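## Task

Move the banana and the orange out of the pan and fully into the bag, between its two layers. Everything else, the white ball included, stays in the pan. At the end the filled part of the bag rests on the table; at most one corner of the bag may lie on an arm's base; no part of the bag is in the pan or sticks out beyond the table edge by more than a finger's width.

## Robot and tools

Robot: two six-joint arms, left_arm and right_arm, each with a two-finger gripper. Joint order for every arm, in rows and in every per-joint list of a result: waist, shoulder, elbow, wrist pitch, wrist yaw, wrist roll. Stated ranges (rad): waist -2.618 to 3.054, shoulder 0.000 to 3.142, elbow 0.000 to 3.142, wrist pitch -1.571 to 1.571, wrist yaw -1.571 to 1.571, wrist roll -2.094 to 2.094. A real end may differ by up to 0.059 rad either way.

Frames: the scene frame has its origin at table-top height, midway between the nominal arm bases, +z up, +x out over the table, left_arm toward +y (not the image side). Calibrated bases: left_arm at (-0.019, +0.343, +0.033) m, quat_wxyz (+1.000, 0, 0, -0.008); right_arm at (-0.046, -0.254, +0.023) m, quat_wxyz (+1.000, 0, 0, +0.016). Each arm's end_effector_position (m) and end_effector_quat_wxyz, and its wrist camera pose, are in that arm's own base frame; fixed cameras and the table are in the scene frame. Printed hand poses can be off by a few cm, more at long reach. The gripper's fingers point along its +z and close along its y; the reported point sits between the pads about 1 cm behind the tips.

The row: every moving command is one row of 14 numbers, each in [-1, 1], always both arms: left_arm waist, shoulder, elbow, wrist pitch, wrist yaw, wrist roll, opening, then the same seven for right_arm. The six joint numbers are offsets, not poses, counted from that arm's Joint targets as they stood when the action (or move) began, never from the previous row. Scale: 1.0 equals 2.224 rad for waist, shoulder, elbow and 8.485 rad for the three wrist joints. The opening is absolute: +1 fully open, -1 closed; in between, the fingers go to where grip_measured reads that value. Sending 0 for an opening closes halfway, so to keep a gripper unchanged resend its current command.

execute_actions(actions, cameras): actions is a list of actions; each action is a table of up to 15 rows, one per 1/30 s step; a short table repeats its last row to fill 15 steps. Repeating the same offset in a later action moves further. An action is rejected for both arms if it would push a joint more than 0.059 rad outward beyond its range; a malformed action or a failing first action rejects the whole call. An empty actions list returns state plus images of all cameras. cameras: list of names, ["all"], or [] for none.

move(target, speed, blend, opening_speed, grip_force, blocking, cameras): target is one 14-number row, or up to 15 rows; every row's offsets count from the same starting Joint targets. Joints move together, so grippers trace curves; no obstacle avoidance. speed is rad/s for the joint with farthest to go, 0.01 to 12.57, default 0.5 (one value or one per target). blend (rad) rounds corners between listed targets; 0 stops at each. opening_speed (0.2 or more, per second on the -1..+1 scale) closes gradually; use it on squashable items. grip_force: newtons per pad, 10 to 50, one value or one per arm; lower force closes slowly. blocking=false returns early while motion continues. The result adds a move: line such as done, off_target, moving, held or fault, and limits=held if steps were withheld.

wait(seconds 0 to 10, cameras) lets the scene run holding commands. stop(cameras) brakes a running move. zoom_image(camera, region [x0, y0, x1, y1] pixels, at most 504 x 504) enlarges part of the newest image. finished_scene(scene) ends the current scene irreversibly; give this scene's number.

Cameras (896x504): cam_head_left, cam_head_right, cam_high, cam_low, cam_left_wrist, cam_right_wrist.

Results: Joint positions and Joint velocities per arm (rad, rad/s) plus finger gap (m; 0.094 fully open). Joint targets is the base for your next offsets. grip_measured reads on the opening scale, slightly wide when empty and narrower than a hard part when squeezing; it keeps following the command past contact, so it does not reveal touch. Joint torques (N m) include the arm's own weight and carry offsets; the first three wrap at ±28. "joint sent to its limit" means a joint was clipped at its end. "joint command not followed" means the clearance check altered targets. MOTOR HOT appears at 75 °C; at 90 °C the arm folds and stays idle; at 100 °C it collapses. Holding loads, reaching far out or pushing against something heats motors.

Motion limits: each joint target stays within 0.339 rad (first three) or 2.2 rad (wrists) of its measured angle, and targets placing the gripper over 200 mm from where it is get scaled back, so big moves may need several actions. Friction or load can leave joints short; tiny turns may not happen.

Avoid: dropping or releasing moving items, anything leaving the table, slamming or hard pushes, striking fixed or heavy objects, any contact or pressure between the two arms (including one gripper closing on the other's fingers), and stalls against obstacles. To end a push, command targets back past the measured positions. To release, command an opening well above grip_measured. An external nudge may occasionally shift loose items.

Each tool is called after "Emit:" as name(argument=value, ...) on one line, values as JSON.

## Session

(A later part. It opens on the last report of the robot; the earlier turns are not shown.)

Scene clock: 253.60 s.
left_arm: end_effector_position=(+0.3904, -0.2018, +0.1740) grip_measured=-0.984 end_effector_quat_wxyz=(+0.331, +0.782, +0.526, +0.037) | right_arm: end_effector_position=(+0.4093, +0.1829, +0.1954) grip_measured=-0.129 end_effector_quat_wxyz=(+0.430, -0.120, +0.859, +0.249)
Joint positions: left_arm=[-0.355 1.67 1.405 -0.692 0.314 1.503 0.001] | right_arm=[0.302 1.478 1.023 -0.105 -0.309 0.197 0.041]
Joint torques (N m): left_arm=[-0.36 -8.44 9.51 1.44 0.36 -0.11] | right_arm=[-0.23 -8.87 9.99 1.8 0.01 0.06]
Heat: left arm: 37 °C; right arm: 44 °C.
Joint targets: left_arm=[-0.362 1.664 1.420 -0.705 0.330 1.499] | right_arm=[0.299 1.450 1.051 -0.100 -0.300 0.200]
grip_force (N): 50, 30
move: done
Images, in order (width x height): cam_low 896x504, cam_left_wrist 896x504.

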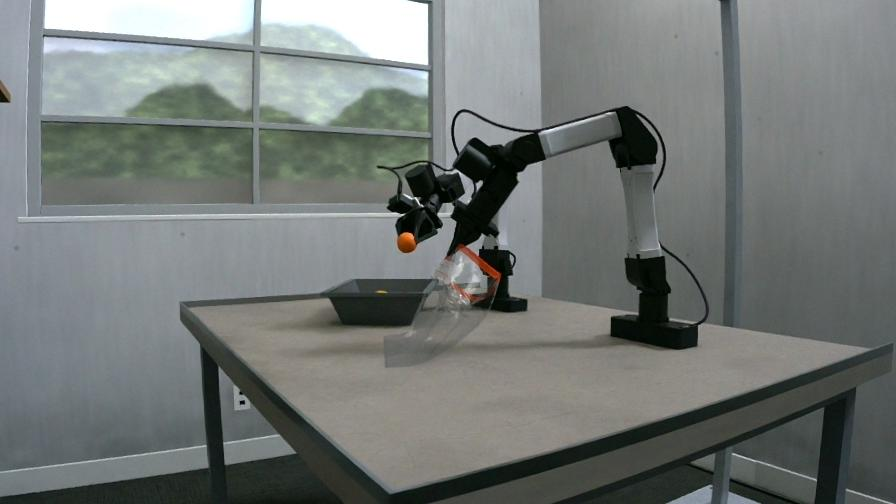

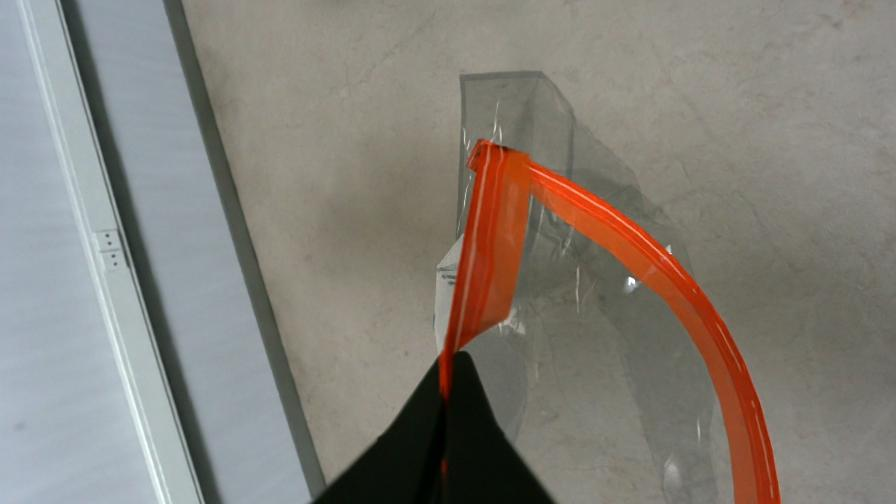

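Emit:
move(target=[[-0.0112,-0.0018,-0.2221,0.0575,0,0,-1,0,0,0,0,0,0,-0.13],[-0.0013,0.0931,-0.4582,0.2116,0,0,-1,0,0,0,0,0,0,-0.13]], speed=0.3, blend=[0.05,0], cameras=["cam_high","cam_low","cam_left_wrist"])

Emit:
zoom_image(camera="cam_high", region=[360, 80, 540, 260])

Emit:
zoom_image(camera="cam_low", region=[360, 220, 560, 380])

Scene clock: 260.93 s.
left_arm: end_effector_position=(+0.3604, -0.1980, +0.0454) grip_measured=-0.984 end_effector_quat_wxyz=(+0.542, +0.708, +0.410, +0.191) | right_arm: end_effector_position=(+0.4093, +0.1828, +0.1953) grip_measured=-0.129 end_effector_quat_wxyz=(+0.430, -0.120, +0.859, +0.248)
Joint positions: left_arm=[-0.371 1.857 0.409 1.083 0.315 1.503 0.001] | right_arm=[0.302 1.478 1.023 -0.105 -0.309 0.197 0.041]
Joint torques (N m): left_arm=[0.7 -5.38 3.64 2.33 0.25 -0.12] | right_arm=[-0.23 -8.87 9.99 1.83 -0.02 0.06]
Heat: left arm: 37 °C; right arm: 44 °C.
Joint targets: left_arm=[-0.364 1.871 0.401 1.090 0.331 1.499] | right_arm=[0.299 1.450 1.051 -0.100 -0.300 0.200]
grip_force (N): 50, 30
move: done
Images, in order (width x height): cam_high 896x504, cam_low 896x504, cam_left_wrist 896x504.

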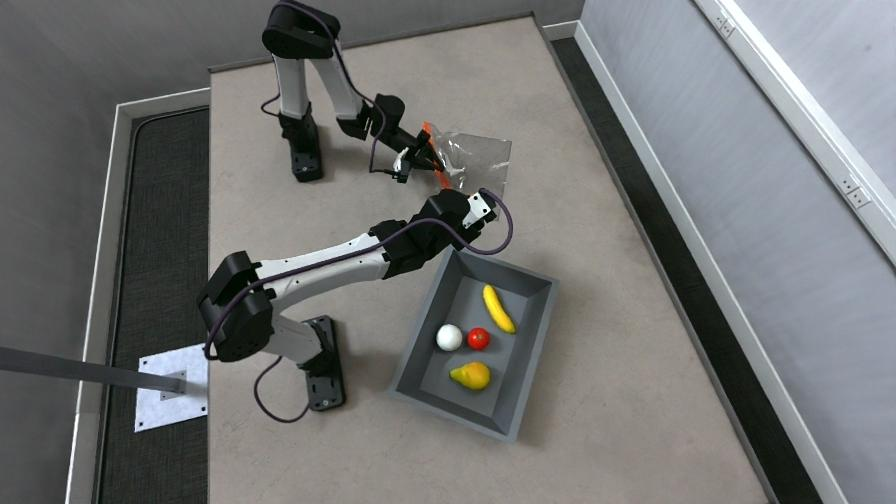

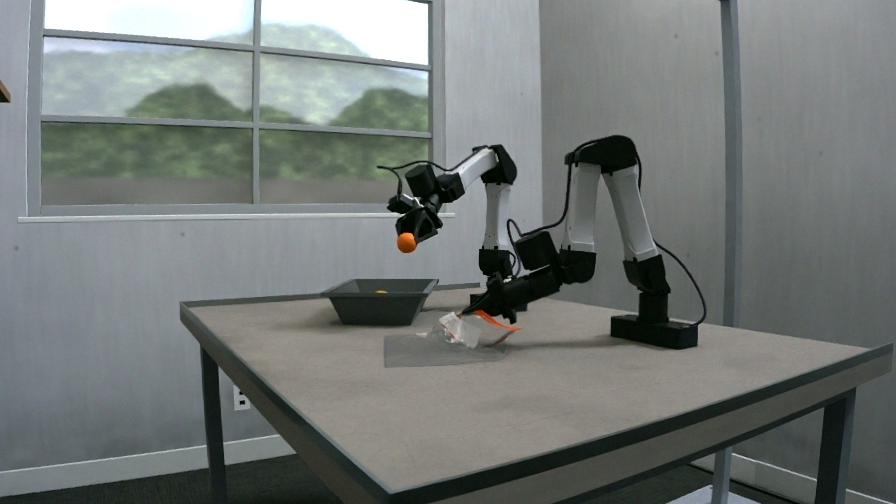

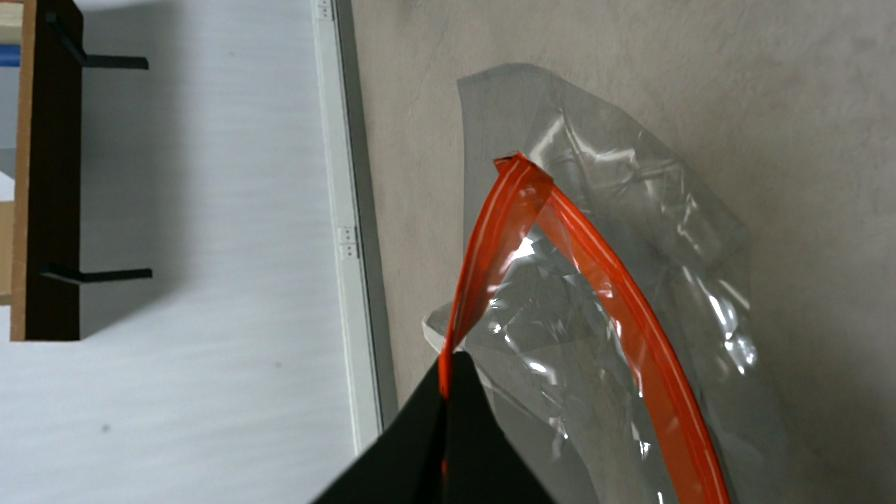

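Scaled by 2.800 from the camera's 896x504 image, which has a finer 1280x720 frame.

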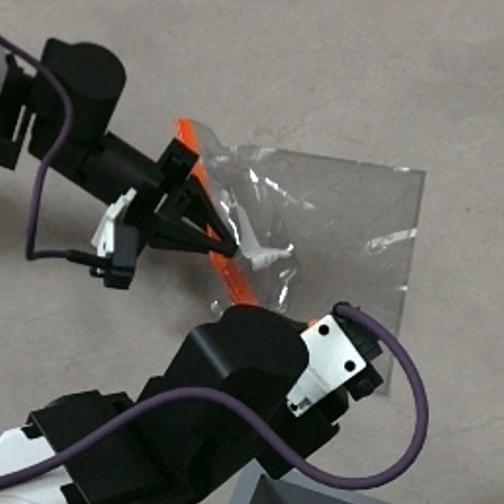

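Scaled by 2.520 from the camera's 896x504 image, which has a finer 1280x720 frame.

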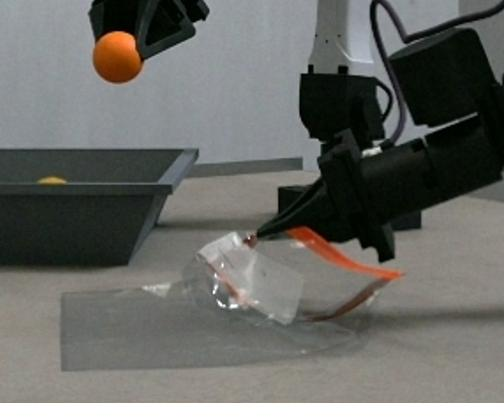

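Emit:
move(target=[[0,0,0,0,0,0,-0.88,0,0,0,0,0,0,-0.13],[0.0782,0.0166,-0.0792,0.0286,0.014,0,-0.88,0,0,0,0,0,0,-0.13]], speed=0.1, opening_speed=0.3, cameras=["cam_high","cam_low","cam_left_wrist"])

Emit:
zoom_image(camera="cam_high", region=[360, 80, 540, 260])

Emit:
zoom_image(camera="cam_low", region=[360, 220, 560, 380])

Scene clock: 265.47 s.
left_arm: end_effector_position=(+0.3388, -0.1421, +0.0375) grip_measured=-0.881 end_effector_quat_wxyz=(+0.555, +0.681, +0.433, +0.204) | right_arm: end_effector_position=(+0.4093, +0.1828, +0.1953) grip_measured=-0.129 end_effector_quat_wxyz=(+0.430, -0.120, +0.859, +0.248)
Joint positions: left_arm=[-0.197 1.895 0.232 1.326 0.433 1.503 0.006] | right_arm=[0.302 1.478 1.023 -0.105 -0.309 0.197 0.041]
Joint torques (N m): left_arm=[0.69 -4.62 2.32 2.31 0.26 -0.13] | right_arm=[-0.2 -8.87 9.99 1.83 -0.02 0.06]
Heat: left arm: 36 °C; right arm: 44 °C.
Joint targets: left_arm=[-0.191 1.908 0.225 1.333 0.449 1.499] | right_arm=[0.299 1.450 1.051 -0.100 -0.300 0.200]
grip_force (N): 50, 30
move: done
Images, in order (width x height): cam_high 896x504, cam_low 896x504, cam_left_wrist 896x504.

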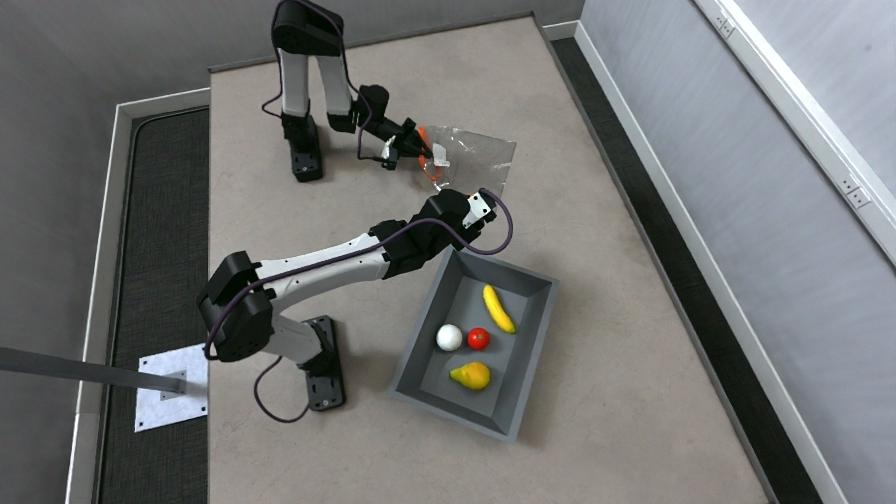

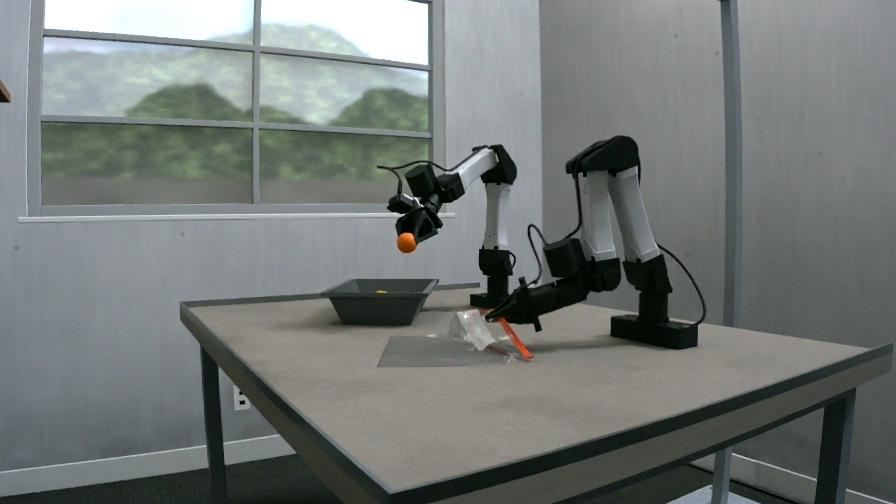

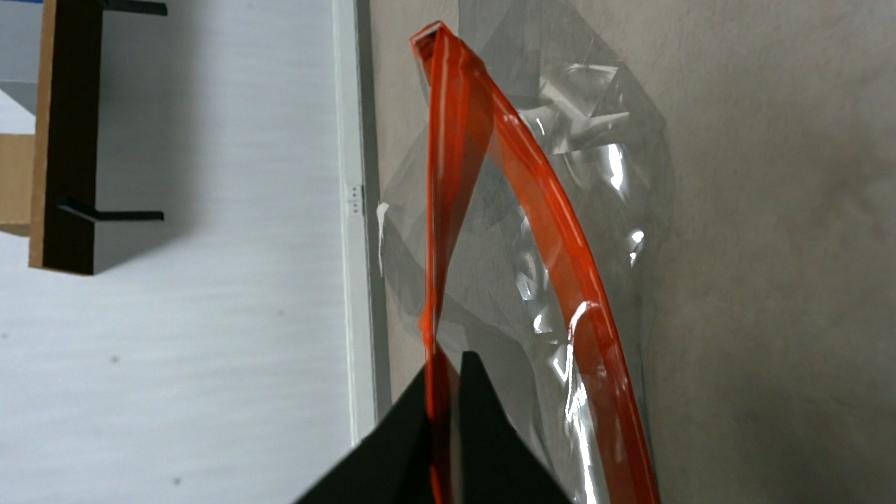

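Scaled by 2.800 from the camera's 896x504 image, which has a finer 1280x720 frame.

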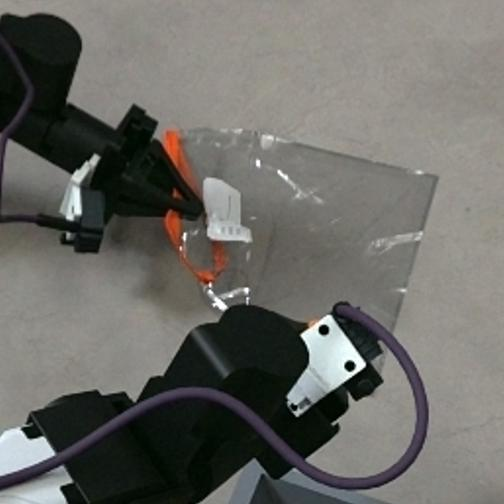

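Scaled by 2.520 from the camera's 896x504 image, which has a finer 1280x720 frame.

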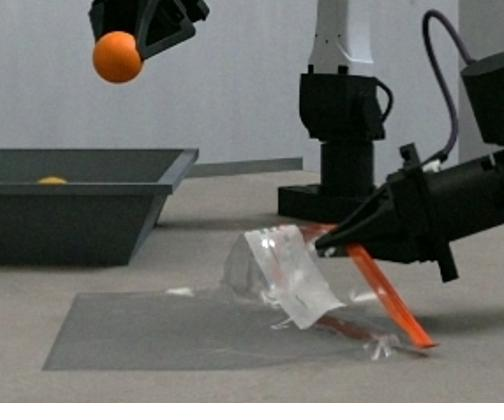

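Emit:
move(target=[[0,0,0,0,0,0,-1,0,0,0,0,0,0,-0.13],[0,-0.199,0.0411,-0.0688,0,0,-1,0,0,0,0,0,0,-0.13]], speed=0.2, cameras=["cam_high","cam_low","cam_left_wrist"])

Emit:
zoom_image(camera="cam_high", region=[360, 80, 540, 260])

Emit:
zoom_image(camera="cam_low", region=[360, 220, 560, 380])

Scene clock: 270.07 s.
left_arm: end_effector_position=(+0.3351, -0.1414, +0.0774) grip_measured=-0.984 end_effector_quat_wxyz=(+0.531, +0.693, +0.453, +0.179) | right_arm: end_effector_position=(+0.4093, +0.1828, +0.1953) grip_measured=-0.129 end_effector_quat_wxyz=(+0.430, -0.120, +0.859, +0.248)
Joint positions: left_arm=[-0.197 1.482 0.298 0.764 0.433 1.503 0.001] | right_arm=[0.302 1.478 1.023 -0.105 -0.309 0.197 0.041]
Joint torques (N m): left_arm=[0.76 -5.65 7.69 2.08 0.29 -0.12] | right_arm=[-0.23 -8.87 9.98 1.83 -0.02 0.06]
Heat: left arm: 37 °C; right arm: 43 °C.
Joint targets: left_arm=[-0.191 1.466 0.316 0.749 0.449 1.499] | right_arm=[0.299 1.450 1.051 -0.100 -0.300 0.200]
grip_force (N): 50, 30
move: done
Images, in order (width x height): cam_high 896x504, cam_low 896x504, cam_left_wrist 896x504.

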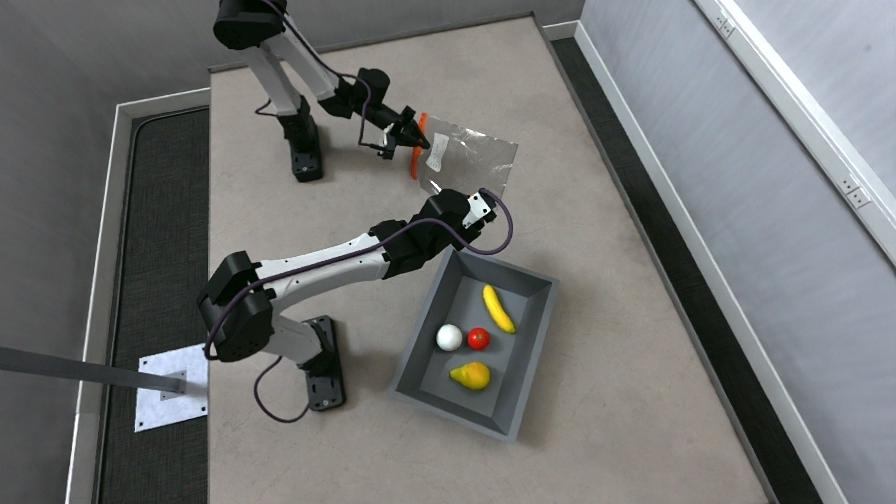

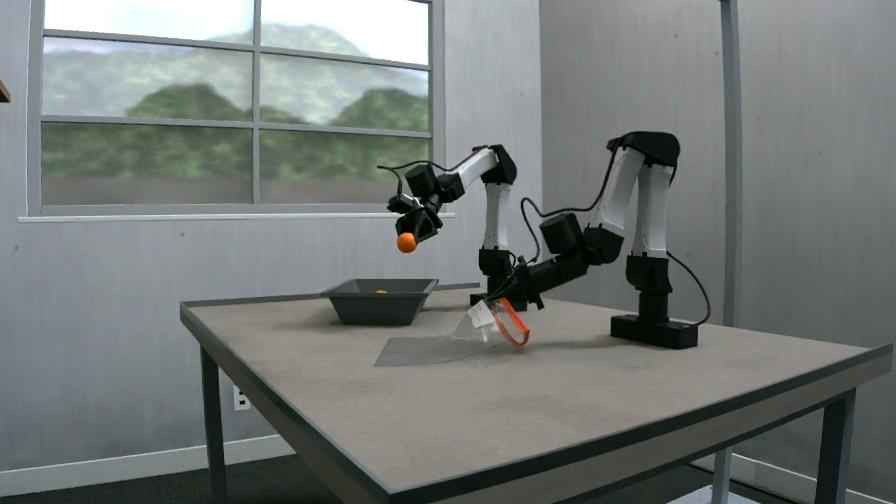

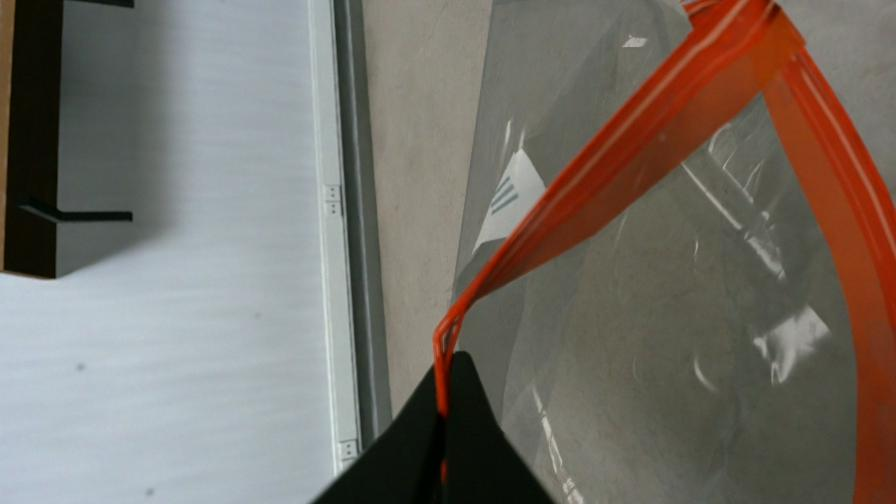

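Scaled by 2.800 from the camera's 896x504 image, which has a finer 1280x720 frame.

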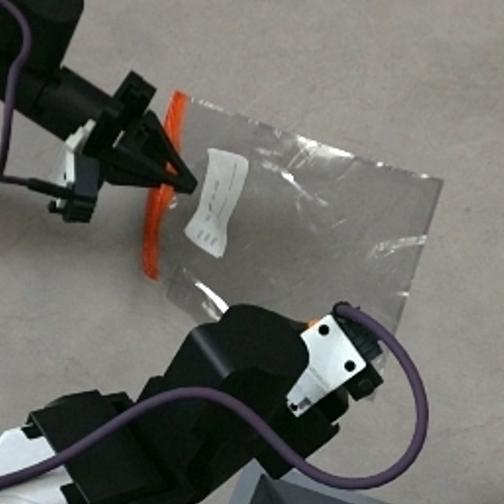

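Scaled by 2.520 from the camera's 896x504 image, which has a finer 1280x720 frame.

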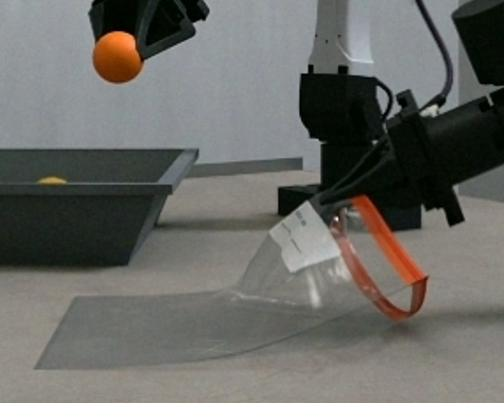

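Emit:
move(target=[0,0,0,0,0,0,-1,0.2212,0.0157,-0.1439,0.046,0.0236,-0.0236,-0.13], speed=0.4, cameras=["cam_high","cam_left_wrist","cam_right_wrist"])

Scene clock: 272.53 s.
left_arm: end_effector_position=(+0.3351, -0.1414, +0.0773) grip_measured=-0.984 end_effector_quat_wxyz=(+0.531, +0.693, +0.453, +0.179) | right_arm: end_effector_position=(+0.2936, +0.3219, +0.1402) grip_measured=-0.129 end_effector_quat_wxyz=(+0.460, -0.351, +0.779, +0.244)
Joint positions: left_arm=[-0.197 1.482 0.298 0.763 0.433 1.503 0.001] | right_arm=[0.788 1.478 0.732 0.267 -0.109 0.008 0.041]
Joint torques (N m): left_arm=[0.66 -5.71 7.68 2.04 0.29 -0.12] | right_arm=[0.38 -5.3 6.8 2.07 0.03 -0.08]
Heat: left arm: 37 °C; right arm: 43 °C.
Joint targets: left_arm=[-0.191 1.466 0.316 0.749 0.449 1.499] | right_arm=[0.792 1.485 0.730 0.291 -0.099 0.000]
grip_force (N): 50, 30
move: done
Images, in order (width x height): cam_high 896x504, cam_left_wrist 896x504, cam_right_wrist 896x504.

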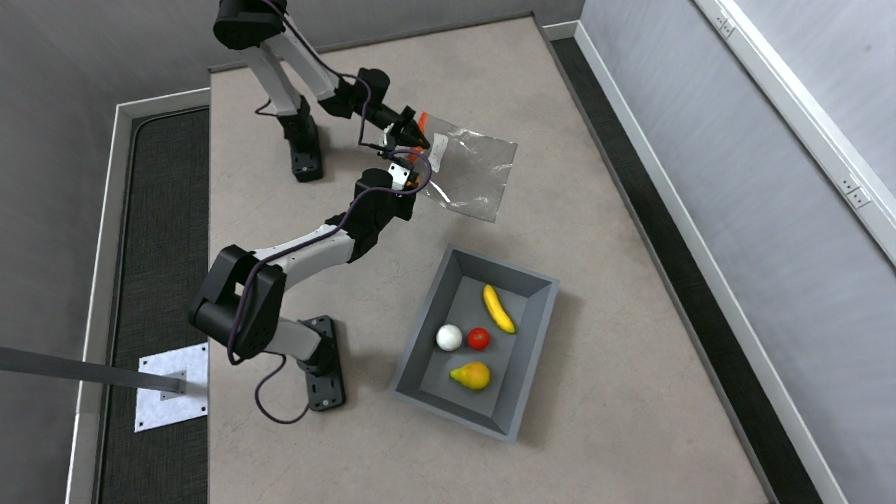

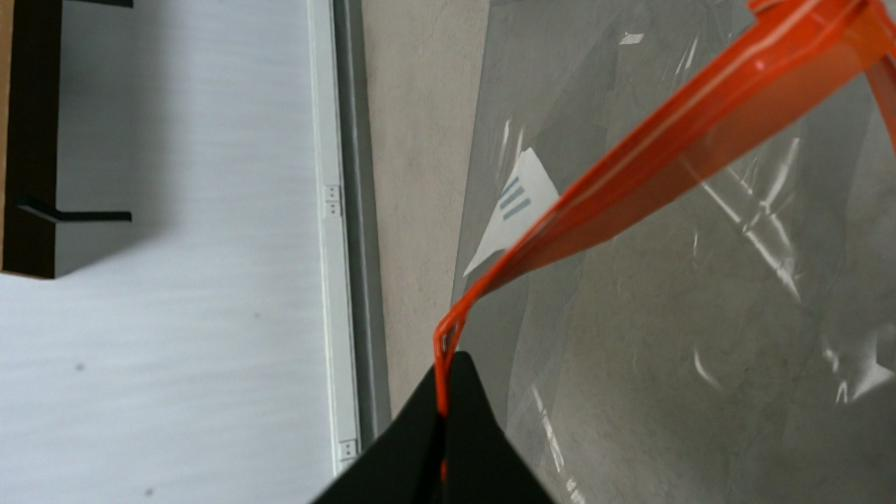

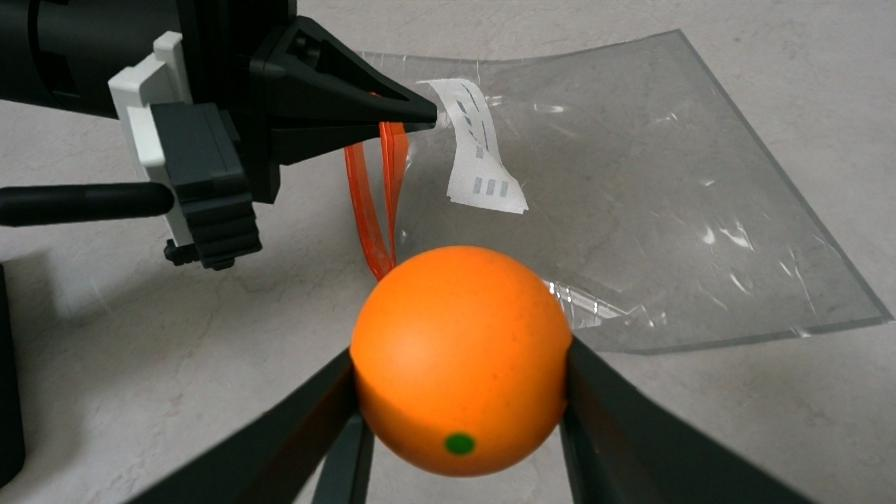

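Emit:
move(target=[-0.0472,0.0153,0.292,-0.1313,-0.0236,0,-1,0,0,0,0,0,0,-0.13], speed=0.3, cameras=["cam_high","cam_low","cam_left_wrist","cam_right_wrist"])

Emit:
zoom_image(camera="cam_low", region=[360, 220, 560, 380])

Scene clock: 277.73 s.
left_arm: end_effector_position=(+0.3607, -0.1551, +0.1142) grip_measured=-0.984 end_effector_quat_wxyz=(+0.343, +0.757, +0.549, +0.086) | right_arm: end_effector_position=(+0.2936, +0.3220, +0.1403) grip_measured=-0.129 end_effector_quat_wxyz=(+0.460, -0.351, +0.778, +0.244)
Joint positions: left_arm=[-0.289 1.482 0.943 -0.351 0.267 1.503 0.001] | right_arm=[0.788 1.478 0.732 0.268 -0.109 0.008 0.041]
Joint torques (N m): left_arm=[-0.27 -4.77 10.07 1.58 0 -0.11] | right_arm=[0.39 -5.31 6.82 2.08 0.04 -0.05]
Heat: left arm: 37 °C; right arm: 42 °C.
Joint targets: left_arm=[-0.296 1.500 0.965 -0.365 0.249 1.499] | right_arm=[0.792 1.485 0.730 0.291 -0.100 0.000]
grip_force (N): 50, 30
move: done
Images, in order (width x height): cam_high 896x504, cam_low 896x504, cam_left_wrist 896x504, cam_right_wrist 896x504.

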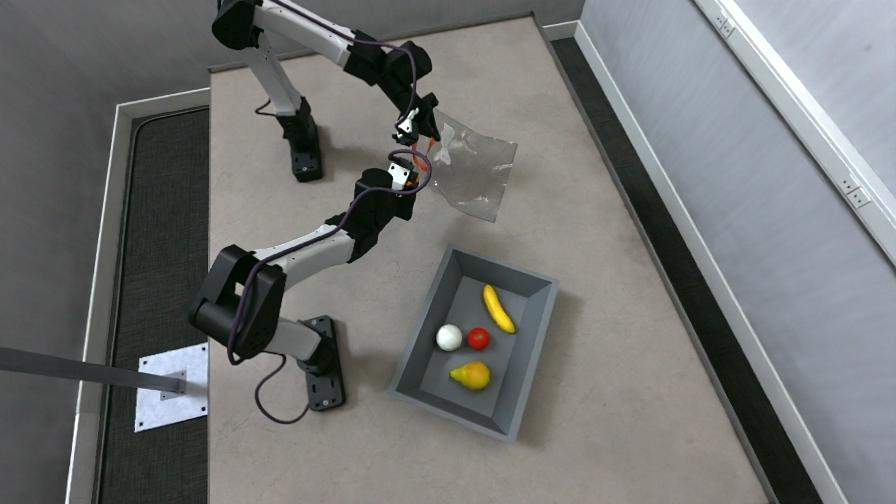

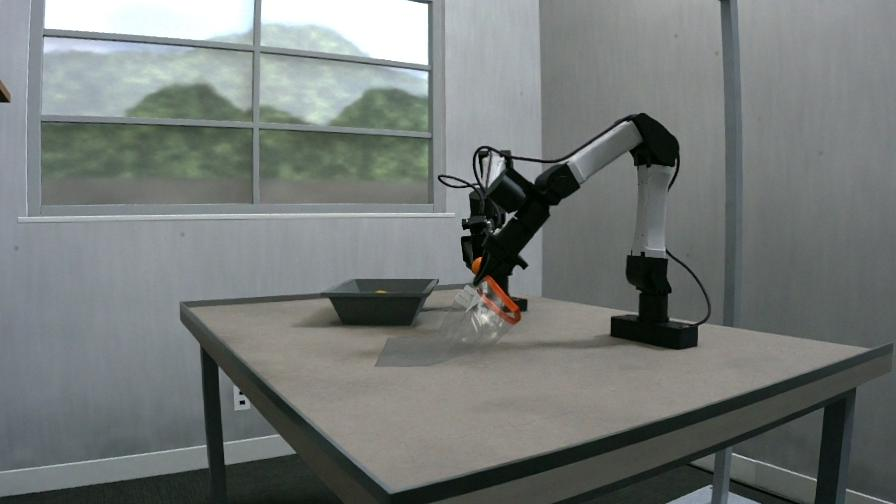

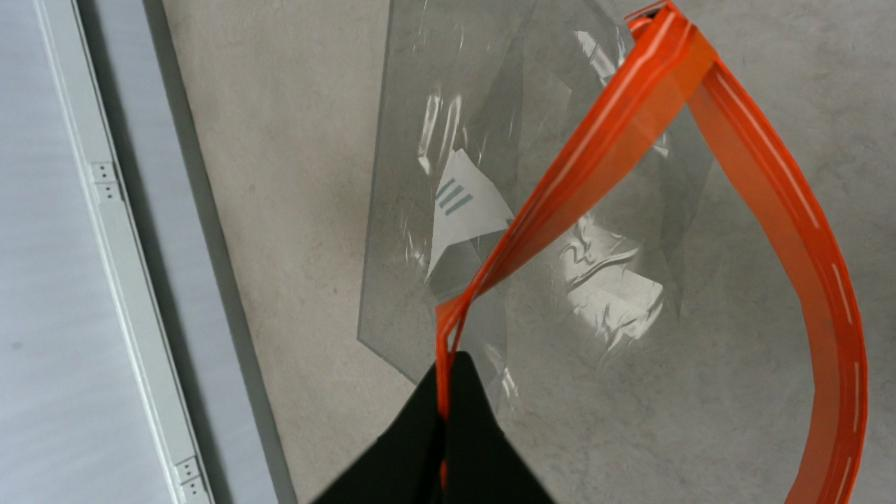

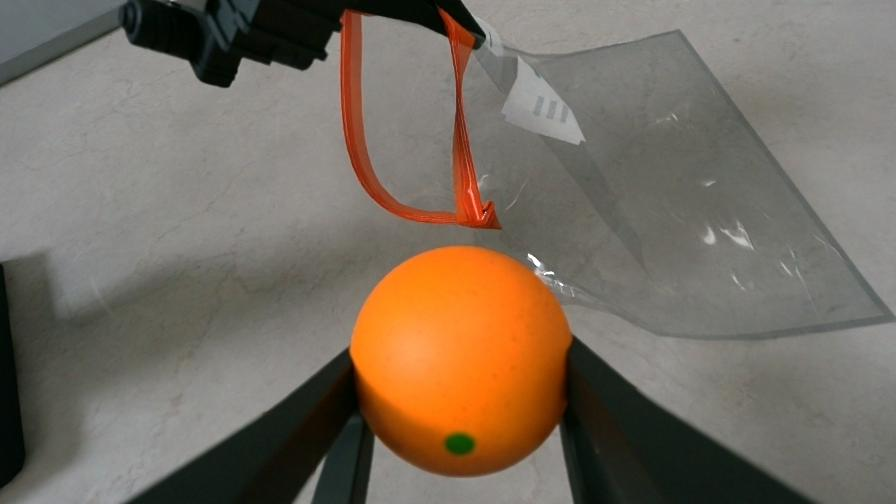

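Scaled by 2.520 from the camera's 896x504 image, which has a finer 1280x720 frame.

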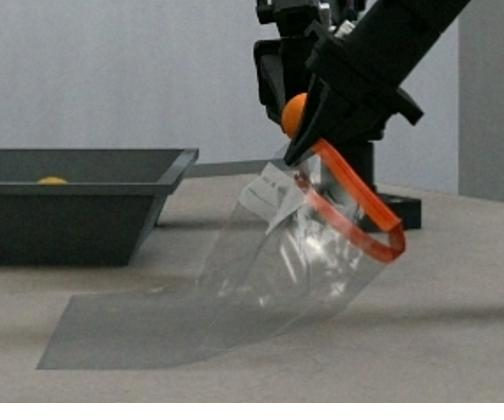

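Emit:
move(target=[[0,0,0,0,0,0,-1,-0.0313,-0.1057,-0.1084,0.005,0,0,-0.13],[-0.1493,0.0258,0.012,0.0037,-0.0765,0,-1,-0.0313,-0.1057,-0.1084,0.005,0,0,-0.13]], speed=0.25, cameras=["cam_high","cam_low","cam_left_wrist","cam_right_wrist"])

Emit:
zoom_image(camera="cam_low", region=[360, 220, 560, 380])

Emit:
zoom_image(camera="cam_high", region=[360, 80, 540, 260])

Scene clock: 284.07 s.
left_arm: end_effector_position=(+0.3581, -0.1770, +0.1078) grip_measured=-0.984 end_effector_quat_wxyz=(+0.209, +0.782, +0.506, +0.297) | right_arm: end_effector_position=(+0.2701, +0.2664, +0.1237) grip_measured=-0.129 end_effector_quat_wxyz=(+0.470, -0.327, +0.787, +0.231)
Joint positions: left_arm=[-0.622 1.543 0.968 -0.342 -0.383 1.503 0.001] | right_arm=[0.729 1.274 0.492 0.31 -0.108 0.008 0.041]
Joint torques (N m): left_arm=[-0.2 -5.45 10.11 1.77 -0.28 -0.11] | right_arm=[-0.66 -6.12 6.57 2.09 0.04 -0.05]
Heat: left arm: 38 °C; right arm: 41 °C.
Joint targets: left_arm=[-0.628 1.557 0.992 -0.333 -0.400 1.499] | right_arm=[0.722 1.250 0.490 0.333 -0.100 0.000]
grip_force (N): 50, 30
move: done
Images, in order (width x height): cam_high 896x504, cam_low 896x504, cam_left_wrist 896x504, cam_right_wrist 896x504.

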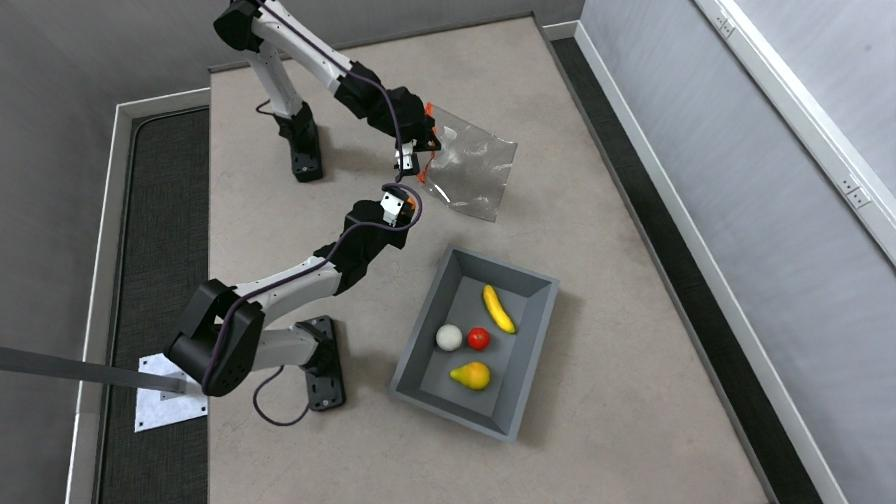

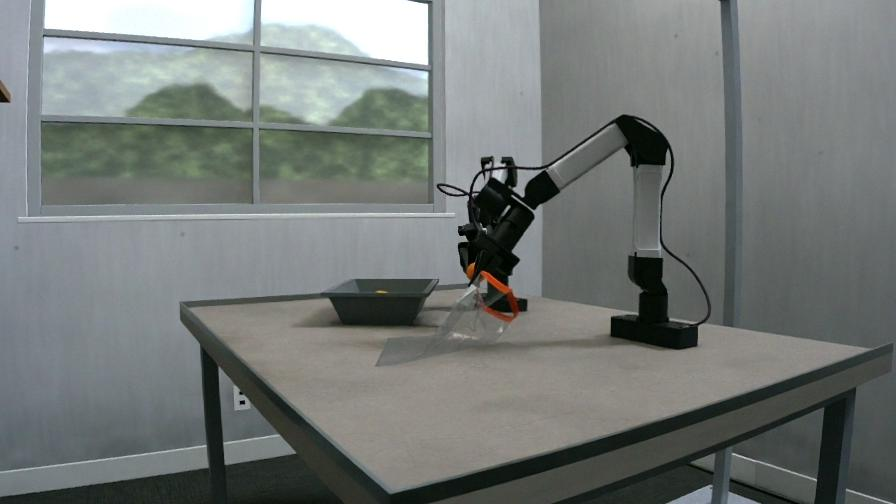

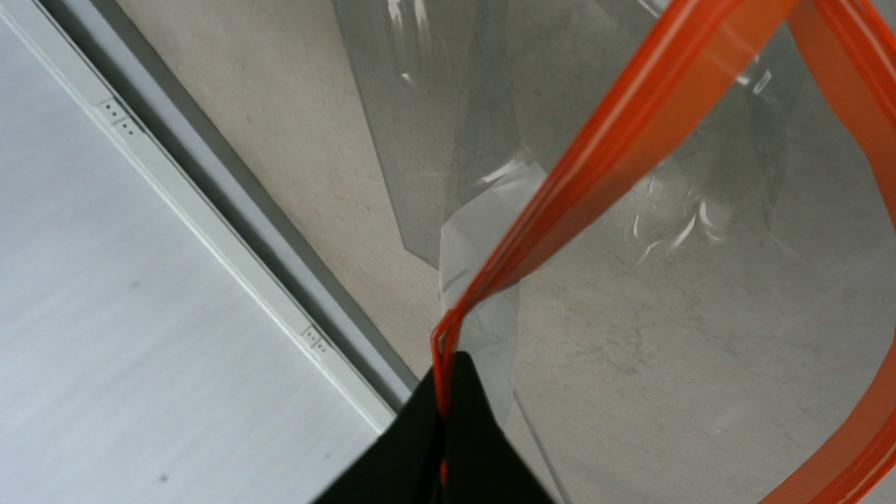

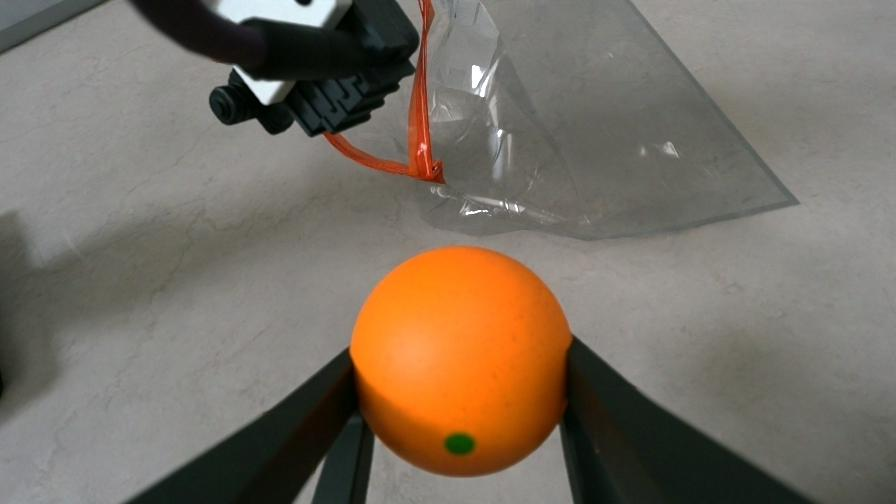

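Scaled by 2.520 from the camera's 896x504 image, which has a finer 1280x720 frame.

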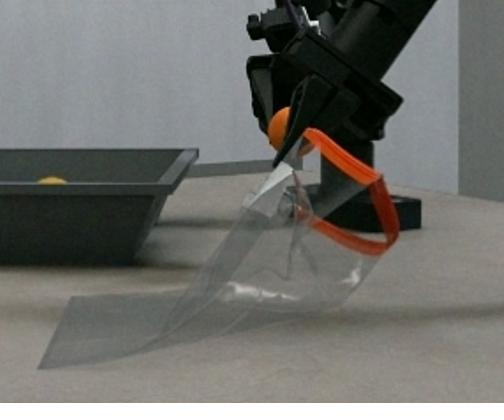

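Scaled by 2.800 from the camera's 896x504 image, which has a finer 1280x720 frame.

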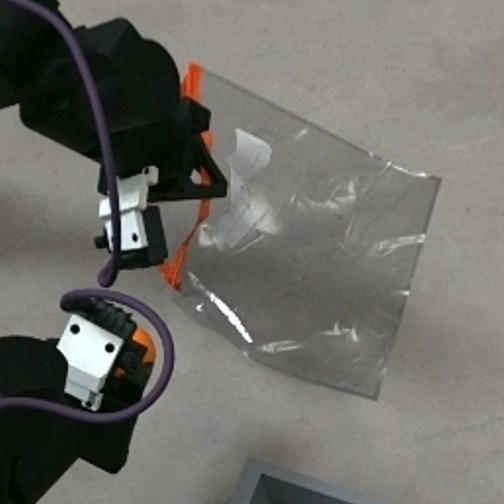

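Emit:
move(target=[0,0,0,0,0,0,-1,0.0481,0.1484,-0.0549,0.0693,0.0118,-0.185,-0.13], speed=0.5, cameras=["cam_high","cam_left_wrist","cam_right_wrist"])

Scene clock: 290.20 s.
left_arm: end_effector_position=(+0.3581, -0.1769, +0.1078) grip_measured=-0.984 end_effector_quat_wxyz=(+0.209, +0.782, +0.506, +0.298) | right_arm: end_effector_position=(+0.2722, +0.2948, +0.0966) grip_measured=-0.129 end_effector_quat_wxyz=(-0.553, +0.750, -0.295, +0.211)
Joint positions: left_arm=[-0.622 1.543 0.968 -0.342 -0.383 1.503 0.001] | right_arm=[0.821 1.571 0.37 0.898 -0.009 -1.563 0.041]
Joint torques (N m): left_arm=[-0.18 -5.49 10.19 1.77 -0.29 -0.1] | right_arm=[0.75 -4.38 4.98 2.12 0.04 0.1]
Heat: left arm: 38 °C; right arm: 40 °C.
Joint targets: left_arm=[-0.628 1.557 0.992 -0.333 -0.400 1.499] | right_arm=[0.829 1.580 0.367 0.921 0.000 -1.570]
grip_force (N): 50, 30
move: done
Images, in order (width x height): cam_high 896x504, cam_left_wrist 896x504, cam_right_wrist 896x504.

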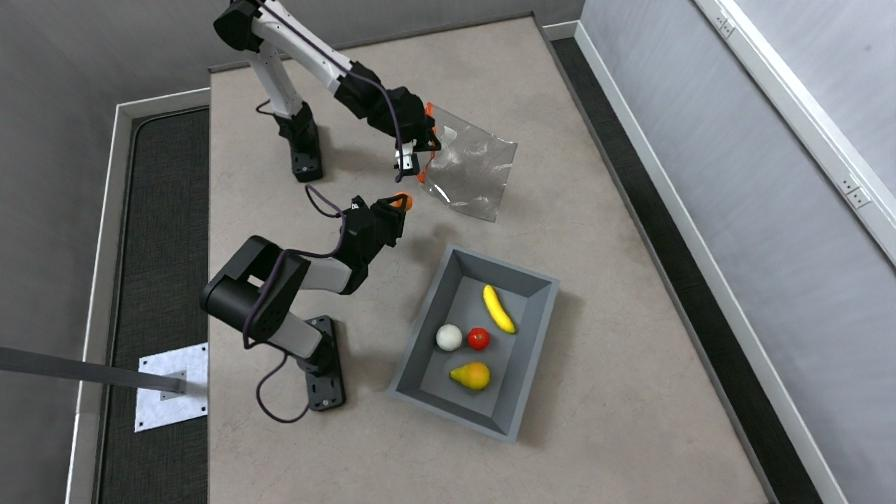

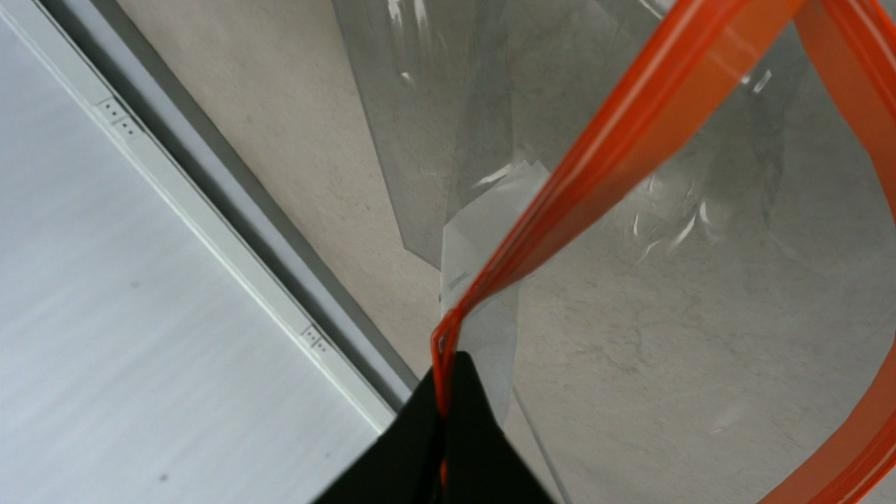

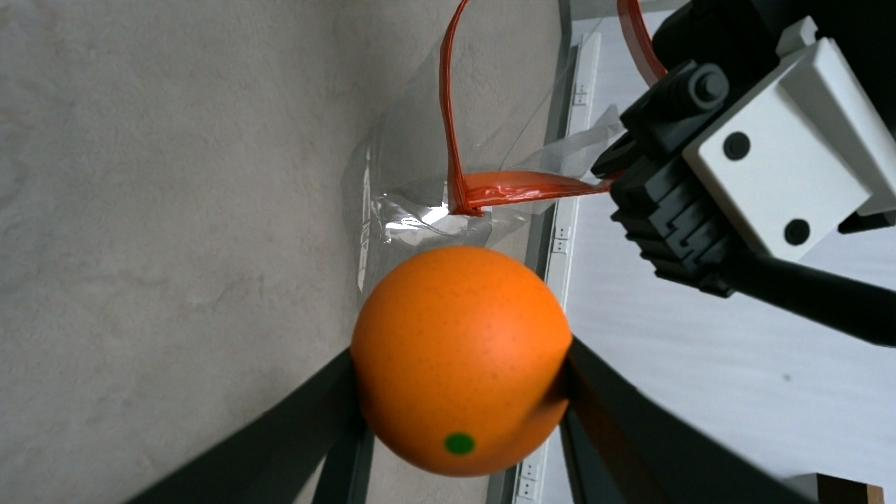

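Emit:
move(target=[0,0,0,0,0,-0.0354,-1,0,0,0,0,0,0,-0.13], speed=0.25, cameras=["cam_left_wrist","cam_right_wrist"])

Scene clock: 293.30 s.
left_arm: end_effector_position=(+0.3582, -0.1769, +0.1079) grip_measured=-0.984 end_effector_quat_wxyz=(+0.250, +0.700, +0.614, +0.264) | right_arm: end_effector_position=(+0.2722, +0.2948, +0.0966) grip_measured=-0.129 end_effector_quat_wxyz=(-0.553, +0.750, -0.295, +0.212)
Joint positions: left_arm=[-0.622 1.543 0.968 -0.342 -0.384 1.211 0.001] | right_arm=[0.821 1.571 0.37 0.898 -0.009 -1.564 0.041]
Joint torques (N m): left_arm=[-0.17 -5.48 10.18 1.78 -0.29 -0.2] | right_arm=[0.75 -4.34 4.98 2.14 0.04 0.05]
Heat: left arm: 38 °C; right arm: 40 °C.
Joint targets: left_arm=[-0.628 1.557 0.992 -0.333 -0.400 1.199] | right_arm=[0.829 1.580 0.367 0.921 0.001 -1.570]
grip_force (N): 50, 30
move: done
Images, in order (width x height): cam_left_wrist 896x504, cam_right_wrist 896x504.

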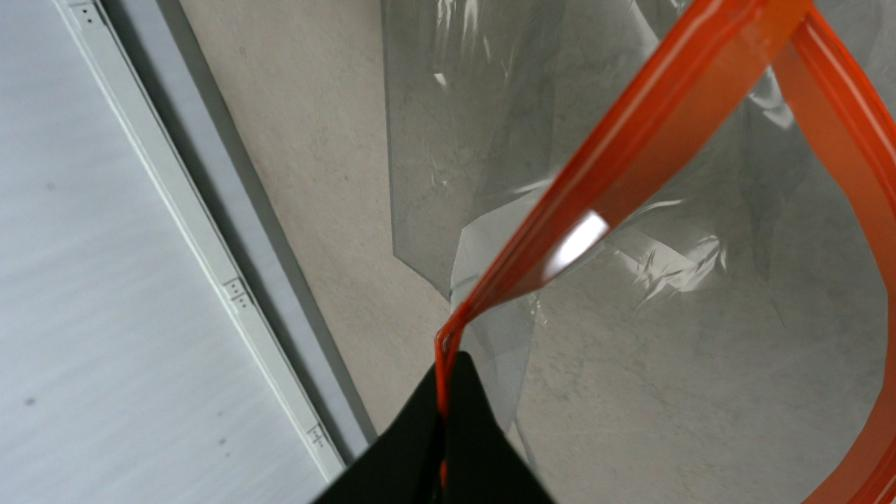

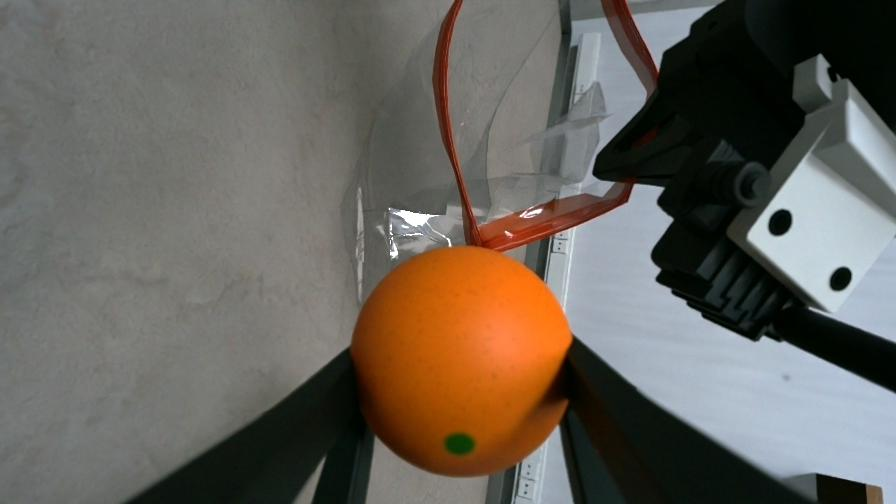

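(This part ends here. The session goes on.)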